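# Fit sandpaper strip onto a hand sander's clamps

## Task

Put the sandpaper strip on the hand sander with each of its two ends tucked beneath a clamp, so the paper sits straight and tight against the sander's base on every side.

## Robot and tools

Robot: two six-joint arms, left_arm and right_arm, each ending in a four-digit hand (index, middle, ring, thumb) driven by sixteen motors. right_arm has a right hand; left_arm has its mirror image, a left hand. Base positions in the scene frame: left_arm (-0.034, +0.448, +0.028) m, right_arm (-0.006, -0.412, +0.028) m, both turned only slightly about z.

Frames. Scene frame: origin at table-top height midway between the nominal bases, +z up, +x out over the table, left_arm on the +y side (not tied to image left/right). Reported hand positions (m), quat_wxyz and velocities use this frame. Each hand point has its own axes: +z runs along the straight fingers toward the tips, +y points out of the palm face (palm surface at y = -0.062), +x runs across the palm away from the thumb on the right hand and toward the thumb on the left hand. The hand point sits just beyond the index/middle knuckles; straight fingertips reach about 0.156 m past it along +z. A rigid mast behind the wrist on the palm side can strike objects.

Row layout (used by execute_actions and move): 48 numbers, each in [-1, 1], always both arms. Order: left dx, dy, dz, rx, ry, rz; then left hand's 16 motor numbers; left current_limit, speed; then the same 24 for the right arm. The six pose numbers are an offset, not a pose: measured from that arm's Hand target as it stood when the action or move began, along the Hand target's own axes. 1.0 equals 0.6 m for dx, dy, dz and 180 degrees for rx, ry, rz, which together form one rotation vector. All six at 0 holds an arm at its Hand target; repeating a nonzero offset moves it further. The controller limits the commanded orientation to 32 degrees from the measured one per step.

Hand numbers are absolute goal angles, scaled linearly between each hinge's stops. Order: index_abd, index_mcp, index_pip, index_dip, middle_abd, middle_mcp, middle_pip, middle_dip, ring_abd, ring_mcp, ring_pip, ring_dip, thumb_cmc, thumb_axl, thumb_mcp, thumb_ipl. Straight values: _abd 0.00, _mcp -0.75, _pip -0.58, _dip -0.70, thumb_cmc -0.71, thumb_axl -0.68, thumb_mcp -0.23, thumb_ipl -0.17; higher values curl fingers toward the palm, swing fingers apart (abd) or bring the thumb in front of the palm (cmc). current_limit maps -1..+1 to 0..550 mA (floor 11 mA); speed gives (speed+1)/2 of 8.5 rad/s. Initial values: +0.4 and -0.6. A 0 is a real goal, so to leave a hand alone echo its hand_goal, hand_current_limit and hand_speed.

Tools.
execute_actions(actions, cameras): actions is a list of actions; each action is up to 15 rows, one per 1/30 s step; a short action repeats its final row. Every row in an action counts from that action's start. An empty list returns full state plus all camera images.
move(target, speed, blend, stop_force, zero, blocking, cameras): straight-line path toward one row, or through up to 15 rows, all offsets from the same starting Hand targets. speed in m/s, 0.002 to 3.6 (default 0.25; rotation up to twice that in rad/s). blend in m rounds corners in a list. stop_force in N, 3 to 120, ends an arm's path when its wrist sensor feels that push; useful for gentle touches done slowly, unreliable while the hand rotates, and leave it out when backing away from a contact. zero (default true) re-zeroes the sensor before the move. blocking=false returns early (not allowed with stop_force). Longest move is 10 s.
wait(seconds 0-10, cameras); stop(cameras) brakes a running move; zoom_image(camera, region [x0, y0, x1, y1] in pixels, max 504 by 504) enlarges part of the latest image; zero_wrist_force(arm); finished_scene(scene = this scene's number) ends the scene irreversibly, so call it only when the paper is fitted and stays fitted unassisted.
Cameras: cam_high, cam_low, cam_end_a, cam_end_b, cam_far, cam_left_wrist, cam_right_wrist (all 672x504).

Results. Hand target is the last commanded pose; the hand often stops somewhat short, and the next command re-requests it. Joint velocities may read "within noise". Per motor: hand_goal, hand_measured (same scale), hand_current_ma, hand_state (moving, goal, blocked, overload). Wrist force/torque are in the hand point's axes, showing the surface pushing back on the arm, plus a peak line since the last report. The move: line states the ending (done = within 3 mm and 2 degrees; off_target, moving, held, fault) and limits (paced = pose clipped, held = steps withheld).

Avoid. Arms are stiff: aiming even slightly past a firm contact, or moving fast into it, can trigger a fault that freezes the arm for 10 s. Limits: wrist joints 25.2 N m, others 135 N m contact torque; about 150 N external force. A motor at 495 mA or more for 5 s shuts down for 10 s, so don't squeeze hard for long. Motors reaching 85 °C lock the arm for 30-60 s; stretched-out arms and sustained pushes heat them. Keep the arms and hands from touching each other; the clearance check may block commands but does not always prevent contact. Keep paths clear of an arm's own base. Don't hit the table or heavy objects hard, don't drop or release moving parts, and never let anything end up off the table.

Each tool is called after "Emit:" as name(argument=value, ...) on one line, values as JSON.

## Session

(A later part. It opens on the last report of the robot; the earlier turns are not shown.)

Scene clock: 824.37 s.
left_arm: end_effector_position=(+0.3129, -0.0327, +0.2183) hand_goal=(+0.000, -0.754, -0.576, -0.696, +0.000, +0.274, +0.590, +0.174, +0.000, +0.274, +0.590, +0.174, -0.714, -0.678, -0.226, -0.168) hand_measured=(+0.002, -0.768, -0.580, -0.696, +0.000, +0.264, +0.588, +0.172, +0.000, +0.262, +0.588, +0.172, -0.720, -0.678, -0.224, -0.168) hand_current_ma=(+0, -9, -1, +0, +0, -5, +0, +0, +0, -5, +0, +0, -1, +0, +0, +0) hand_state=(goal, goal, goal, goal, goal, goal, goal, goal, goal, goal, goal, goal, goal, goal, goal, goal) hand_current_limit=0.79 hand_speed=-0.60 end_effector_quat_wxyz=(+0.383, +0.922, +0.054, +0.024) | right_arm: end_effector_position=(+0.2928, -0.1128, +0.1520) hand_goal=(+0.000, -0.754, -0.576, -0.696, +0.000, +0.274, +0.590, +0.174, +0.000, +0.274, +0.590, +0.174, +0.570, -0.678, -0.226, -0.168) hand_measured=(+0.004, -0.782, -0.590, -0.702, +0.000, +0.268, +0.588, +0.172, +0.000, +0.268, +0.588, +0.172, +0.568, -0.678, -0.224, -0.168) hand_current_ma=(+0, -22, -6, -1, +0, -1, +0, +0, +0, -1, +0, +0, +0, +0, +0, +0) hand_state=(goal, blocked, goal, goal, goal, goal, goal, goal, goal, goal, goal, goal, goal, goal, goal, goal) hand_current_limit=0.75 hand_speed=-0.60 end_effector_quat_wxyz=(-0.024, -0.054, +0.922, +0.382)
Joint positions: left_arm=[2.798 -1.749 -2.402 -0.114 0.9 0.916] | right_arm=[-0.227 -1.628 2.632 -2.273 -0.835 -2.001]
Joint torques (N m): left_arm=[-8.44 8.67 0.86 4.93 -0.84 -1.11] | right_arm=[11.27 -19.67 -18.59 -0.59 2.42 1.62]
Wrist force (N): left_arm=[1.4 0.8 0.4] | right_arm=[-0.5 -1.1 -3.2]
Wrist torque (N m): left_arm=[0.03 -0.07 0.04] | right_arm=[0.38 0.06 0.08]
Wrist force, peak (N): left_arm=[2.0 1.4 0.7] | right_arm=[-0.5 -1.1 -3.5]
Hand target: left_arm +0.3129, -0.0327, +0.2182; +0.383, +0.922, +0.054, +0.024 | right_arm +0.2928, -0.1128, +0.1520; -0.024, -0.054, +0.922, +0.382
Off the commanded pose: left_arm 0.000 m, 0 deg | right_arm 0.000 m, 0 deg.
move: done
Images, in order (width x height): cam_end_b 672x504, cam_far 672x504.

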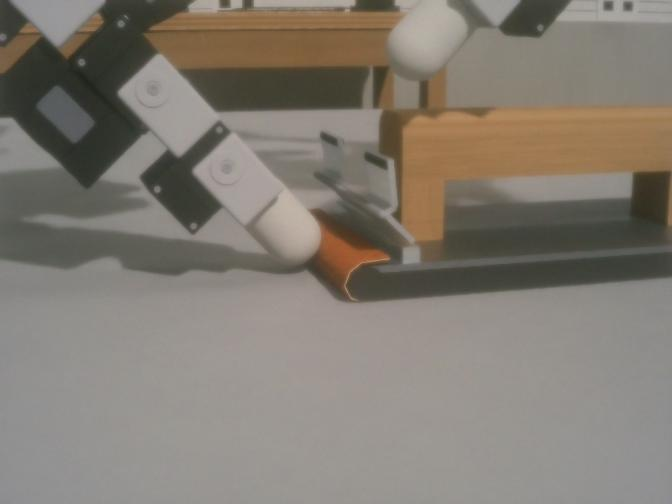

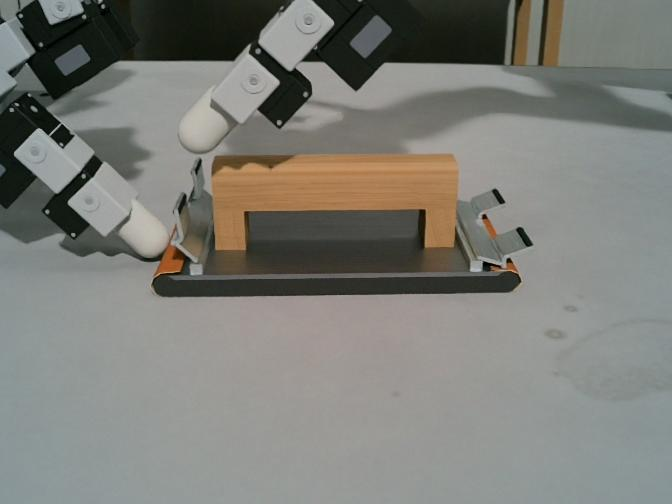

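Emit:
move(target=[[0,-0.0200,0.0342,0,0,0,0,-0.754,-0.576,-0.696,0,0.274,0.590,0.174,0,0.274,0.590,0.174,-0.714,-0.678,-0.226,-0.168,0.79,-0.6,0,0,0,0,0,0,0,-0.754,-0.576,-0.696,0,0.274,0.590,0.174,0,0.274,0.590,0.174,0.570,-0.678,-0.226,-0.168,0.75,-0.6],[0,-0.0269,0.0434,0,0,0,0,-0.754,-0.576,-0.696,0,0.274,0.590,0.174,0,0.274,0.590,0.174,-0.714,-0.678,-0.226,-0.168,0.79,-0.6,0,0,0,0,0,0,0,-0.754,-0.576,-0.696,0,0.274,0.590,0.174,0,0.274,0.590,0.174,0.570,-0.678,-0.226,-0.168,0.75,-0.6]], speed=[0.04,0.02], cameras=["cam_far","cam_end_b"])

Emit:
zoom_image(camera="cam_far", region=[100, 110, 310, 310])

Emit:
zoom_image(camera="cam_end_b", region=[240, 80, 460, 320])

Scene clock: 835.20 s.
left_arm: end_effector_position=(+0.3138, -0.0397, +0.1885) hand_goal=(+0.000, -0.754, -0.576, -0.696, +0.000, +0.274, +0.590, +0.174, +0.000, +0.274, +0.590, +0.174, -0.714, -0.678, -0.226, -0.168) hand_measured=(+0.002, -0.752, -0.574, -0.696, +0.000, +0.264, +0.588, +0.172, +0.000, +0.262, +0.588, +0.172, -0.720, -0.678, -0.224, -0.168) hand_current_ma=(+0, +0, +0, +0, +0, -5, +0, +0, +0, -5, +0, +0, -1, +0, +0, +0) hand_state=(goal, goal, goal, goal, goal, goal, goal, goal, goal, goal, goal, goal, goal, goal, goal, goal) hand_current_limit=0.79 hand_speed=-0.60 end_effector_quat_wxyz=(+0.383, +0.922, +0.054, +0.024) | right_arm: end_effector_position=(+0.2928, -0.1128, +0.1520) hand_goal=(+0.000, -0.754, -0.576, -0.696, +0.000, +0.274, +0.590, +0.174, +0.000, +0.274, +0.590, +0.174, +0.570, -0.678, -0.226, -0.168) hand_measured=(+0.004, -0.784, -0.590, -0.702, +0.000, +0.268, +0.588, +0.172, +0.000, +0.268, +0.588, +0.172, +0.568, -0.678, -0.224, -0.168) hand_current_ma=(+0, -23, -6, -1, +0, -1, +0, +0, +0, -1, +0, +0, +0, +0, +0, +0) hand_state=(goal, blocked, goal, goal, goal, goal, goal, goal, goal, goal, goal, goal, goal, goal, goal, goal) hand_current_limit=0.75 hand_speed=-0.60 end_effector_quat_wxyz=(-0.024, -0.054, +0.922, +0.382)
Joint positions: left_arm=[2.782 -1.854 -2.405 0.006 0.907 0.898] | right_arm=[-0.227 -1.628 2.632 -2.273 -0.835 -2.001]
Joint torques (N m): left_arm=[-9.52 9.43 -1.07 4.28 0.89 -1.37] | right_arm=[10.99 -20.07 -18.94 -0.86 1.55 1.62]
Wrist force (N): left_arm=[1.3 1.5 -2.2] | right_arm=[-0.4 -1.1 -2.8]
Wrist torque (N m): left_arm=[0.20 -0.04 0.01] | right_arm=[0.37 0.04 0.08]
Wrist force, peak (N): left_arm=[1.4 1.1 -4.2] | right_arm=[-0.2 -0.7 -3.6]
Hand target: left_arm +0.3138, -0.0397, +0.1884; +0.383, +0.922, +0.054, +0.024 | right_arm +0.2928, -0.1128, +0.1520; -0.024, -0.054, +0.922, +0.382
Off the commanded pose: left_arm 0.000 m, 0 deg | right_arm 0.000 m, 0 deg.
move: done
Images, in order (width x height): cam_end_b 672x504, cam_far 672x504.

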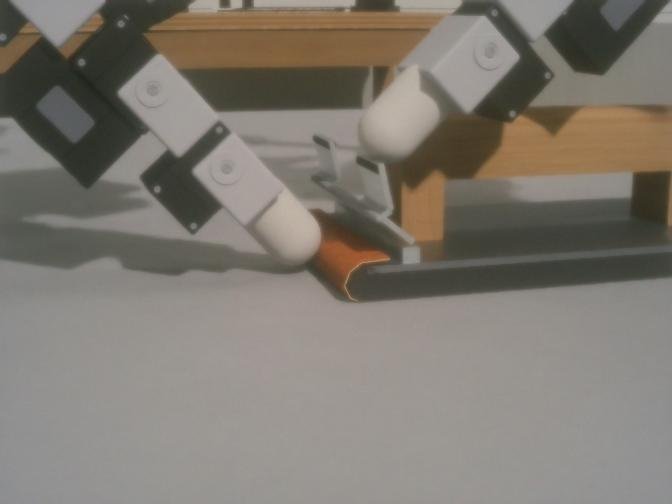

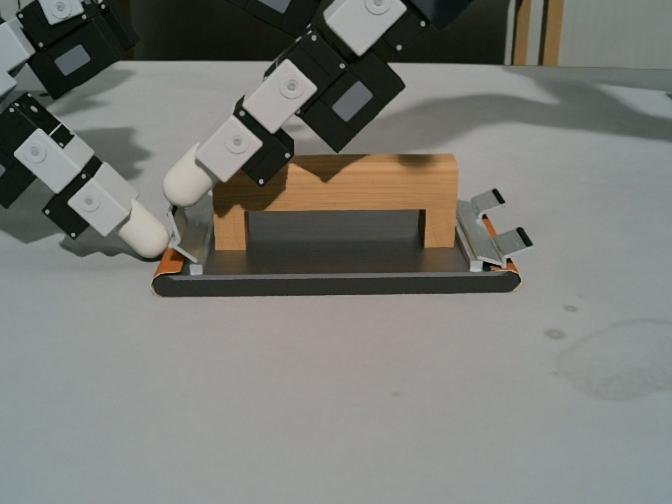

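Scaled by 2.400 from the camera's 672x504 image, which has a finer 960x720 frame.

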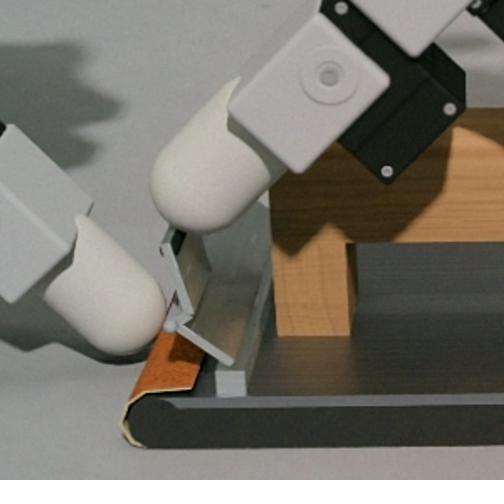

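Scaled by 2.100 from the camera's 672x504 image, which has a finer 960x720 frame.

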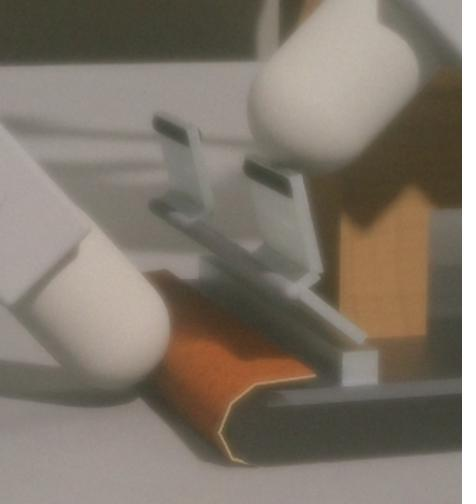

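Emit:
move(target=[[0,0.0061,0.0068,0,0,0,0,-0.754,-0.576,-0.696,0,0.274,0.590,0.174,0,0.274,0.590,0.174,-0.714,-0.678,-0.226,-0.168,0.79,-0.6,0,0,0,0,0,0,0,-0.754,-0.576,-0.696,0,0.274,0.590,0.174,0,0.274,0.590,0.174,0.570,-0.678,-0.226,-0.168,0.75,-0.6],[0,0.0096,0.0139,0,0,0,0,-0.754,-0.576,-0.696,0,0.274,0.590,0.174,0,0.274,0.590,0.174,-0.714,-0.678,-0.226,-0.168,0.79,-0.6,0,0,0,0,0,0,0,-0.754,-0.576,-0.696,0,0.274,0.590,0.174,0,0.274,0.590,0.174,0.570,-0.678,-0.226,-0.168,0.75,-0.6]], speed=0.02, cameras=["cam_far","cam_end_b"])

Emit:
zoom_image(camera="cam_far", region=[100, 110, 310, 310])

Emit:
zoom_image(camera="cam_end_b", region=[240, 80, 460, 320])

Scene clock: 842.33 s.
left_arm: end_effector_position=(+0.3150, -0.0495, +0.1866) hand_goal=(+0.000, -0.754, -0.576, -0.696, +0.000, +0.274, +0.590, +0.174, +0.000, +0.274, +0.590, +0.174, -0.714, -0.678, -0.226, -0.168) hand_measured=(+0.002, -0.758, -0.574, -0.696, +0.000, +0.264, +0.588, +0.172, +0.000, +0.262, +0.588, +0.172, -0.720, -0.678, -0.224, -0.168) hand_current_ma=(+0, -1, +0, +0, +0, -5, +0, +0, +0, -5, +0, +0, -1, +0, +0, +0) hand_state=(goal, goal, goal, goal, goal, goal, goal, goal, goal, goal, goal, goal, goal, goal, goal, goal) hand_current_limit=0.79 hand_speed=-0.60 end_effector_quat_wxyz=(+0.383, +0.922, +0.054, +0.024) | right_arm: end_effector_position=(+0.2928, -0.1128, +0.1520) hand_goal=(+0.000, -0.754, -0.576, -0.696, +0.000, +0.274, +0.590, +0.174, +0.000, +0.274, +0.590, +0.174, +0.570, -0.678, -0.226, -0.168) hand_measured=(+0.004, -0.782, -0.590, -0.702, +0.000, +0.268, +0.588, +0.172, +0.000, +0.268, +0.588, +0.172, +0.568, -0.678, -0.224, -0.168) hand_current_ma=(+0, -22, -5, -1, +0, -1, +0, +0, +0, -1, +0, +0, +0, +0, +0, +0) hand_state=(goal, blocked, goal, goal, goal, goal, goal, goal, goal, goal, goal, goal, goal, goal, goal, goal) hand_current_limit=0.75 hand_speed=-0.60 end_effector_quat_wxyz=(-0.024, -0.054, +0.922, +0.382)
Joint positions: left_arm=[2.76 -1.877 -2.385 0.024 0.917 0.873] | right_arm=[-0.227 -1.628 2.632 -2.273 -0.835 -2.001]
Joint torques (N m): left_arm=[-9.68 13.02 22.86 4.5 0.71 -1.2] | right_arm=[8.56 -19.43 -15.87 -0.86 0.58 1.72]
Wrist force (N): left_arm=[1.4 0.8 0.4] | right_arm=[-0.6 -0.4 -2.6]
Wrist torque (N m): left_arm=[0.01 -0.07 0.02] | right_arm=[0.27 0.08 0.05]
Wrist force, peak (N): left_arm=[1.3 1.6 -3.0] | right_arm=[-0.3 -0.7 -3.9]
Hand target: left_arm +0.3150, -0.0496, +0.1866; +0.383, +0.922, +0.054, +0.024 | right_arm +0.2928, -0.1128, +0.1520; -0.024, -0.054, +0.922, +0.382
Off the commanded pose: left_arm 0.000 m, 0 deg | right_arm 0.000 m, 0 deg.
move: done
Images, in order (width x height): cam_end_b 672x504, cam_far 672x504.

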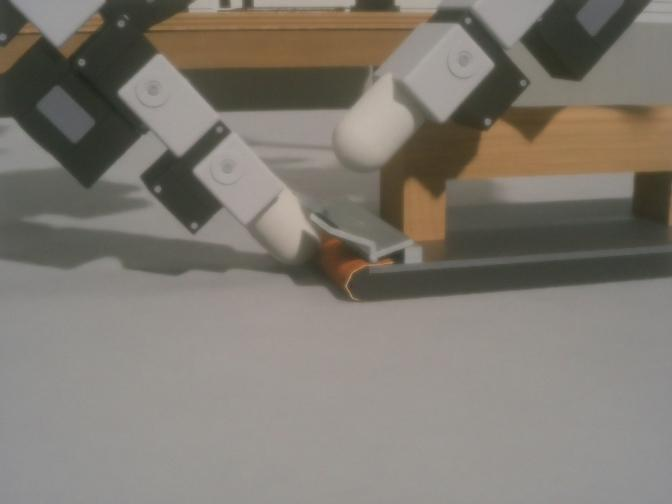

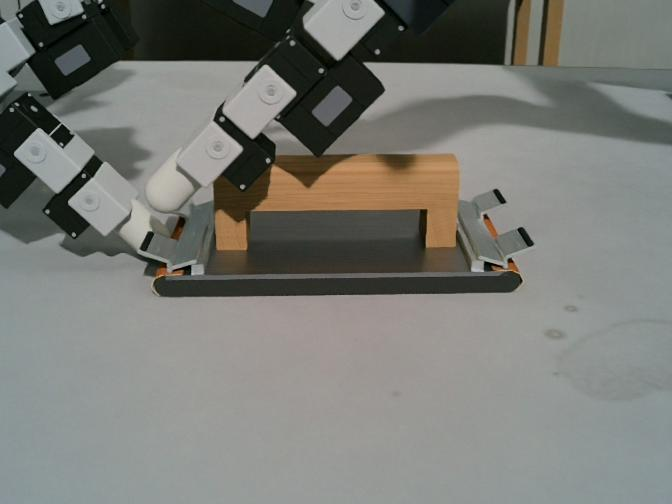

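Scaled by 2.400 from the camera's 672x504 image, which has a finer 960x720 frame.

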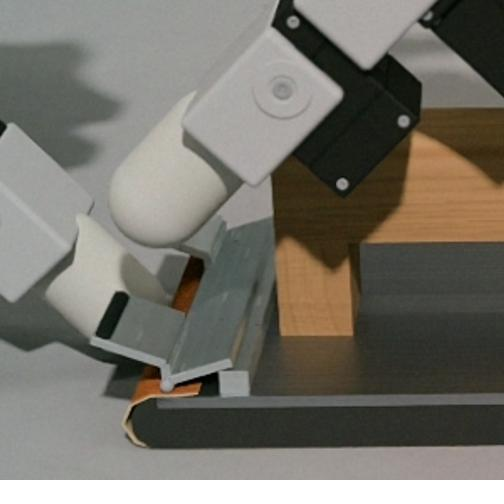

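Scaled by 2.100 from the camera's 672x504 image, which has a finer 960x720 frame.

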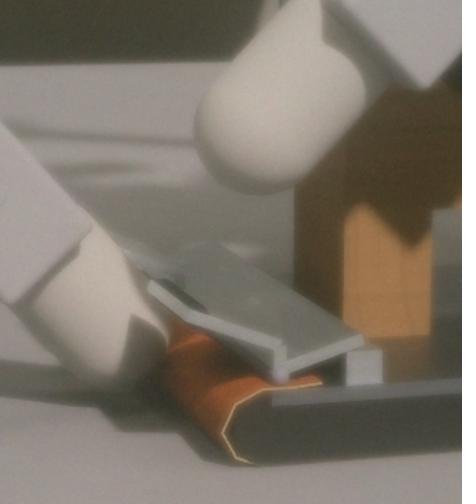

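Emit:
move(target=[[0,0.0353,-0.0589,0,0,0,0,-0.754,-0.576,-0.696,0,0.274,0.590,0.174,0,0.274,0.590,0.174,-0.714,-0.678,-0.226,-0.168,0.79,-0.6,0,0,0,0,0,0,0,-0.754,-0.576,-0.696,0,0.274,0.590,0.174,0,0.274,0.590,0.174,0.570,-0.678,-0.226,-0.168,0.75,-0.6],[0,0.0266,-0.0795,0,0,0,0,-0.754,-0.576,-0.696,0,0.274,0.590,0.174,0,0.274,0.590,0.174,-0.714,-0.678,-0.226,-0.168,0.79,-0.6,0,-0.0353,-0.0353,0,0,0,0,-0.754,-0.576,-0.696,0,0.274,0.590,0.174,0,0.274,0.590,0.174,0.570,-0.678,-0.226,-0.168,0.75,-0.6],[-0.0458,-0.1500,-0.3200,0,0,0,0,-0.754,-0.576,-0.696,0,0.274,0.590,0.174,0,0.274,0.590,0.174,-0.714,-0.678,-0.226,-0.168,0.79,-0.6,0,0.0589,-0.1296,0,0,0,0,-0.754,-0.576,-0.696,0,0.274,0.590,0.174,0,0.274,0.590,0.174,0.570,-0.678,-0.226,-0.168,0.75,-0.6]], speed=[0.05,0.05,0.12], cameras=["cam_far","cam_end_a","cam_end_b"])

Emit:
zoom_image(camera="cam_far", region=[130, 140, 340, 310])

Emit:
zoom_image(camera="cam_far", region=[340, 140, 550, 310])

Emit:
zoom_image(camera="cam_end_a", region=[340, 150, 480, 280])

Emit:
zoom_image(camera="cam_end_b", region=[290, 190, 430, 320])

Scene clock: 855.00 s.
left_arm: end_effector_position=(+0.2641, +0.1453, +0.2583) hand_goal=(+0.000, -0.754, -0.576, -0.696, +0.000, +0.274, +0.590, +0.174, +0.000, +0.274, +0.590, +0.174, -0.714, -0.678, -0.226, -0.168) hand_measured=(+0.002, -0.758, -0.574, -0.696, +0.000, +0.264, +0.588, +0.172, +0.000, +0.262, +0.588, +0.172, -0.720, -0.678, -0.224, -0.168) hand_current_ma=(+0, -1, +0, +0, +0, -5, +0, +0, +0, -5, +0, +0, -1, +0, +0, +0) hand_state=(goal, goal, goal, goal, goal, goal, goal, goal, goal, goal, goal, goal, goal, goal, goal, goal) hand_current_limit=0.79 hand_speed=-0.60 end_effector_quat_wxyz=(+0.383, +0.922, +0.054, +0.024) | right_arm: end_effector_position=(+0.2965, -0.1425, +0.2320) hand_goal=(+0.000, -0.754, -0.576, -0.696, +0.000, +0.274, +0.590, +0.174, +0.000, +0.274, +0.590, +0.174, +0.570, -0.678, -0.226, -0.168) hand_measured=(+0.004, -0.770, -0.582, -0.700, +0.000, +0.268, +0.588, +0.172, +0.000, +0.268, +0.588, +0.172, +0.568, -0.678, -0.224, -0.168) hand_current_ma=(+0, -7, -1, +0, +0, -1, +0, +0, +0, -1, +0, +0, +0, +0, +0, +0) hand_state=(goal, goal, goal, goal, goal, goal, goal, goal, goal, goal, goal, goal, goal, goal, goal, goal) hand_current_limit=0.75 hand_speed=-0.60 end_effector_quat_wxyz=(-0.024, -0.054, +0.922, +0.382)
Joint positions: left_arm=[3.382 -1.036 -2.605 -1.157 0.787 1.694] | right_arm=[-0.327 -1.9 2.498 -1.786 -0.868 -2.126]
Joint torques (N m): left_arm=[11.75 11.92 32.65 0.97 0.62 1.78] | right_arm=[-11.03 -14.58 -25.52 -0.89 -0.13 -1.94]
Wrist force (N): left_arm=[1.3 0.9 0.2] | right_arm=[-0.6 0.6 -0.5]
Wrist torque (N m): left_arm=[0.05 -0.05 -0.07] | right_arm=[0.18 0.08 0.16]
Wrist force, peak (N): left_arm=[1.6 1.6 0.4] | right_arm=[-0.6 -0.3 -2.6]
Hand target: left_arm +0.2641, +0.1453, +0.2583; +0.383, +0.922, +0.054, +0.024 | right_arm +0.2965, -0.1425, +0.2320; -0.024, -0.054, +0.922, +0.382
Off the commanded pose: left_arm 0.000 m, 0 deg | right_arm 0.000 m, 0 deg.
move: done
Images, in order (width x height): cam_end_a 672x504, cam_end_b 672x504, cam_far 672x504.

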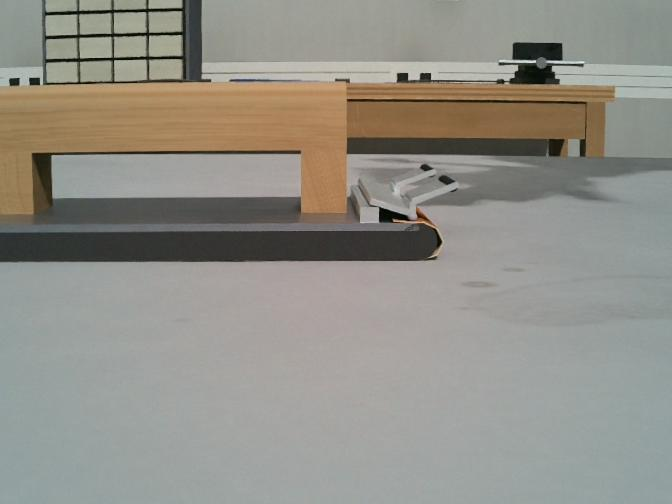

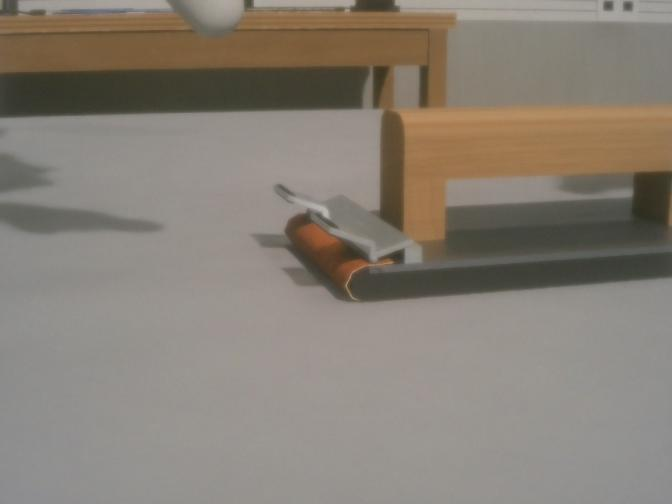

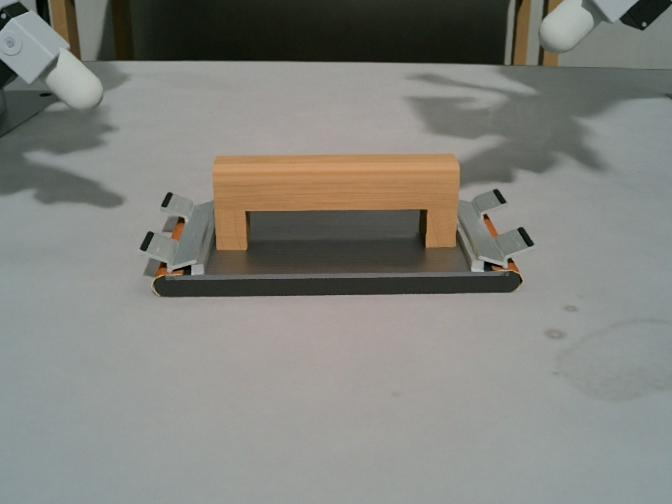

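Scaled by 2.400 from the camera's 672x504 image, which has a finer 960x720 frame.

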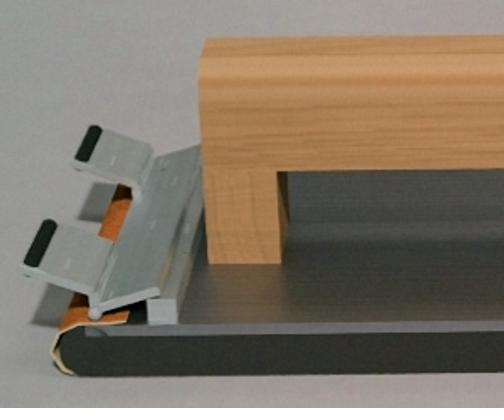

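Scaled by 2.400 from the camera's 672x504 image, which has a finer 960x720 frame.

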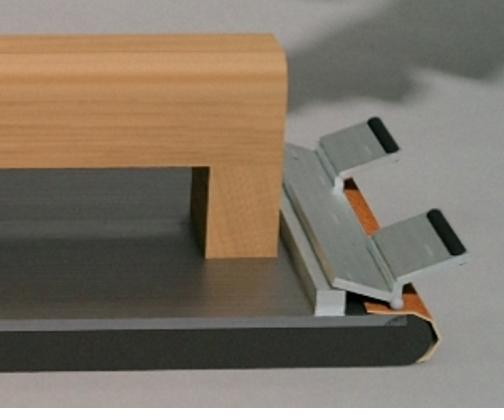

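Scaled by 3.600 from the camera's 672x504 image, which has a finer 960x720 frame.

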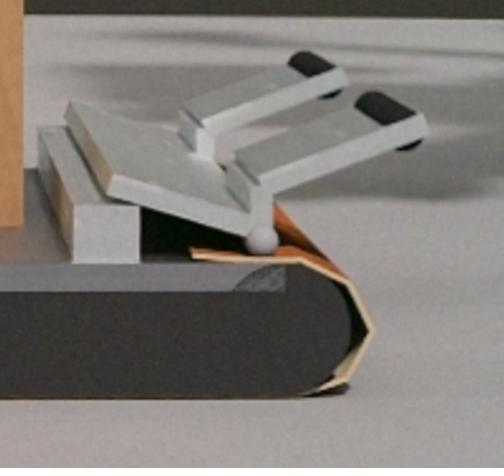

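Scaled by 3.600 from the camera's 672x504 image, which has a finer 960x720 frame.

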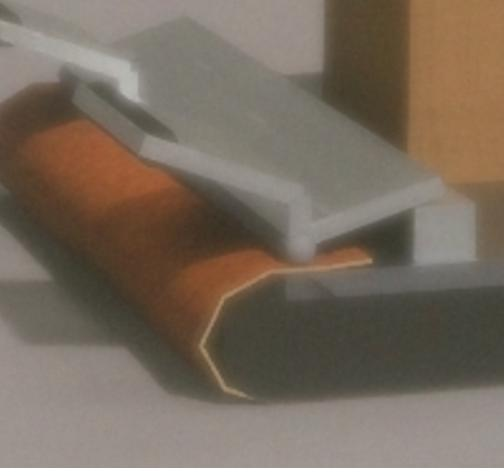

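Emit:
zoom_image(camera="cam_far", region=[135, 210, 225, 310])

Emit:
zoom_image(camera="cam_far", region=[450, 210, 540, 310])

Emit:
zoom_image(camera="cam_end_a", region=[400, 190, 460, 270])

Emit:
zoom_image(camera="cam_end_b", region=[330, 240, 400, 310])

Scaled by 5.040 from the camera's 672x504 image, which has a finer 960x720 frame.

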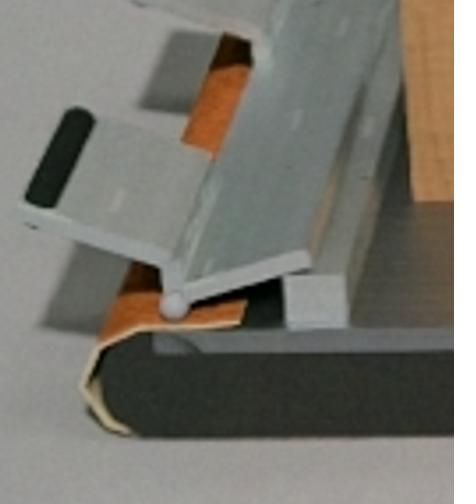

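Scaled by 5.040 from the camera's 672x504 image, which has a finer 960x720 frame.

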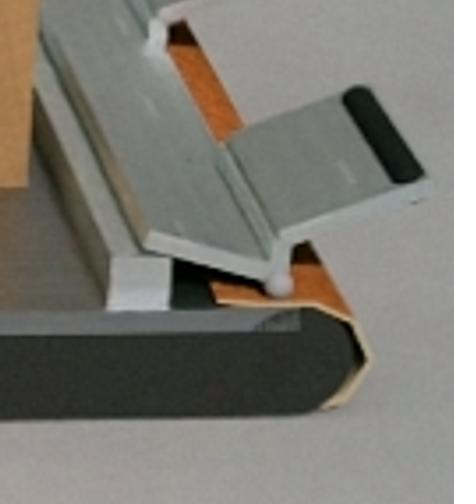

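Scaled by 6.300 from the camera's 672x504 image, which has a finer 960x720 frame.

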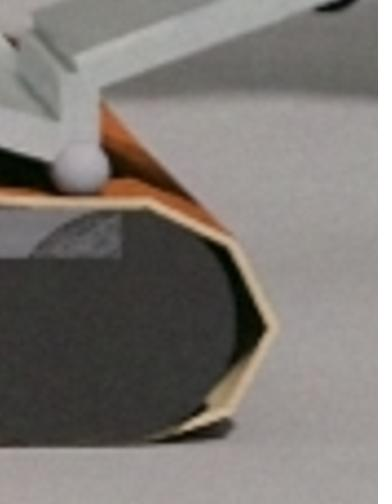

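Scaled by 7.200 from the camera's 672x504 image, which has a finer 960x720 frame.

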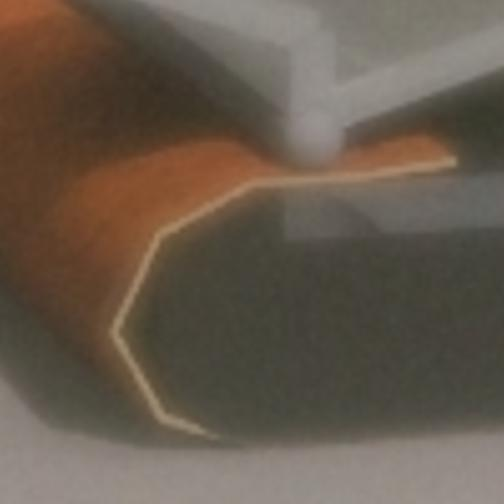

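Emit:
finished_scene(scene=2)

The scene is finished: the task was done.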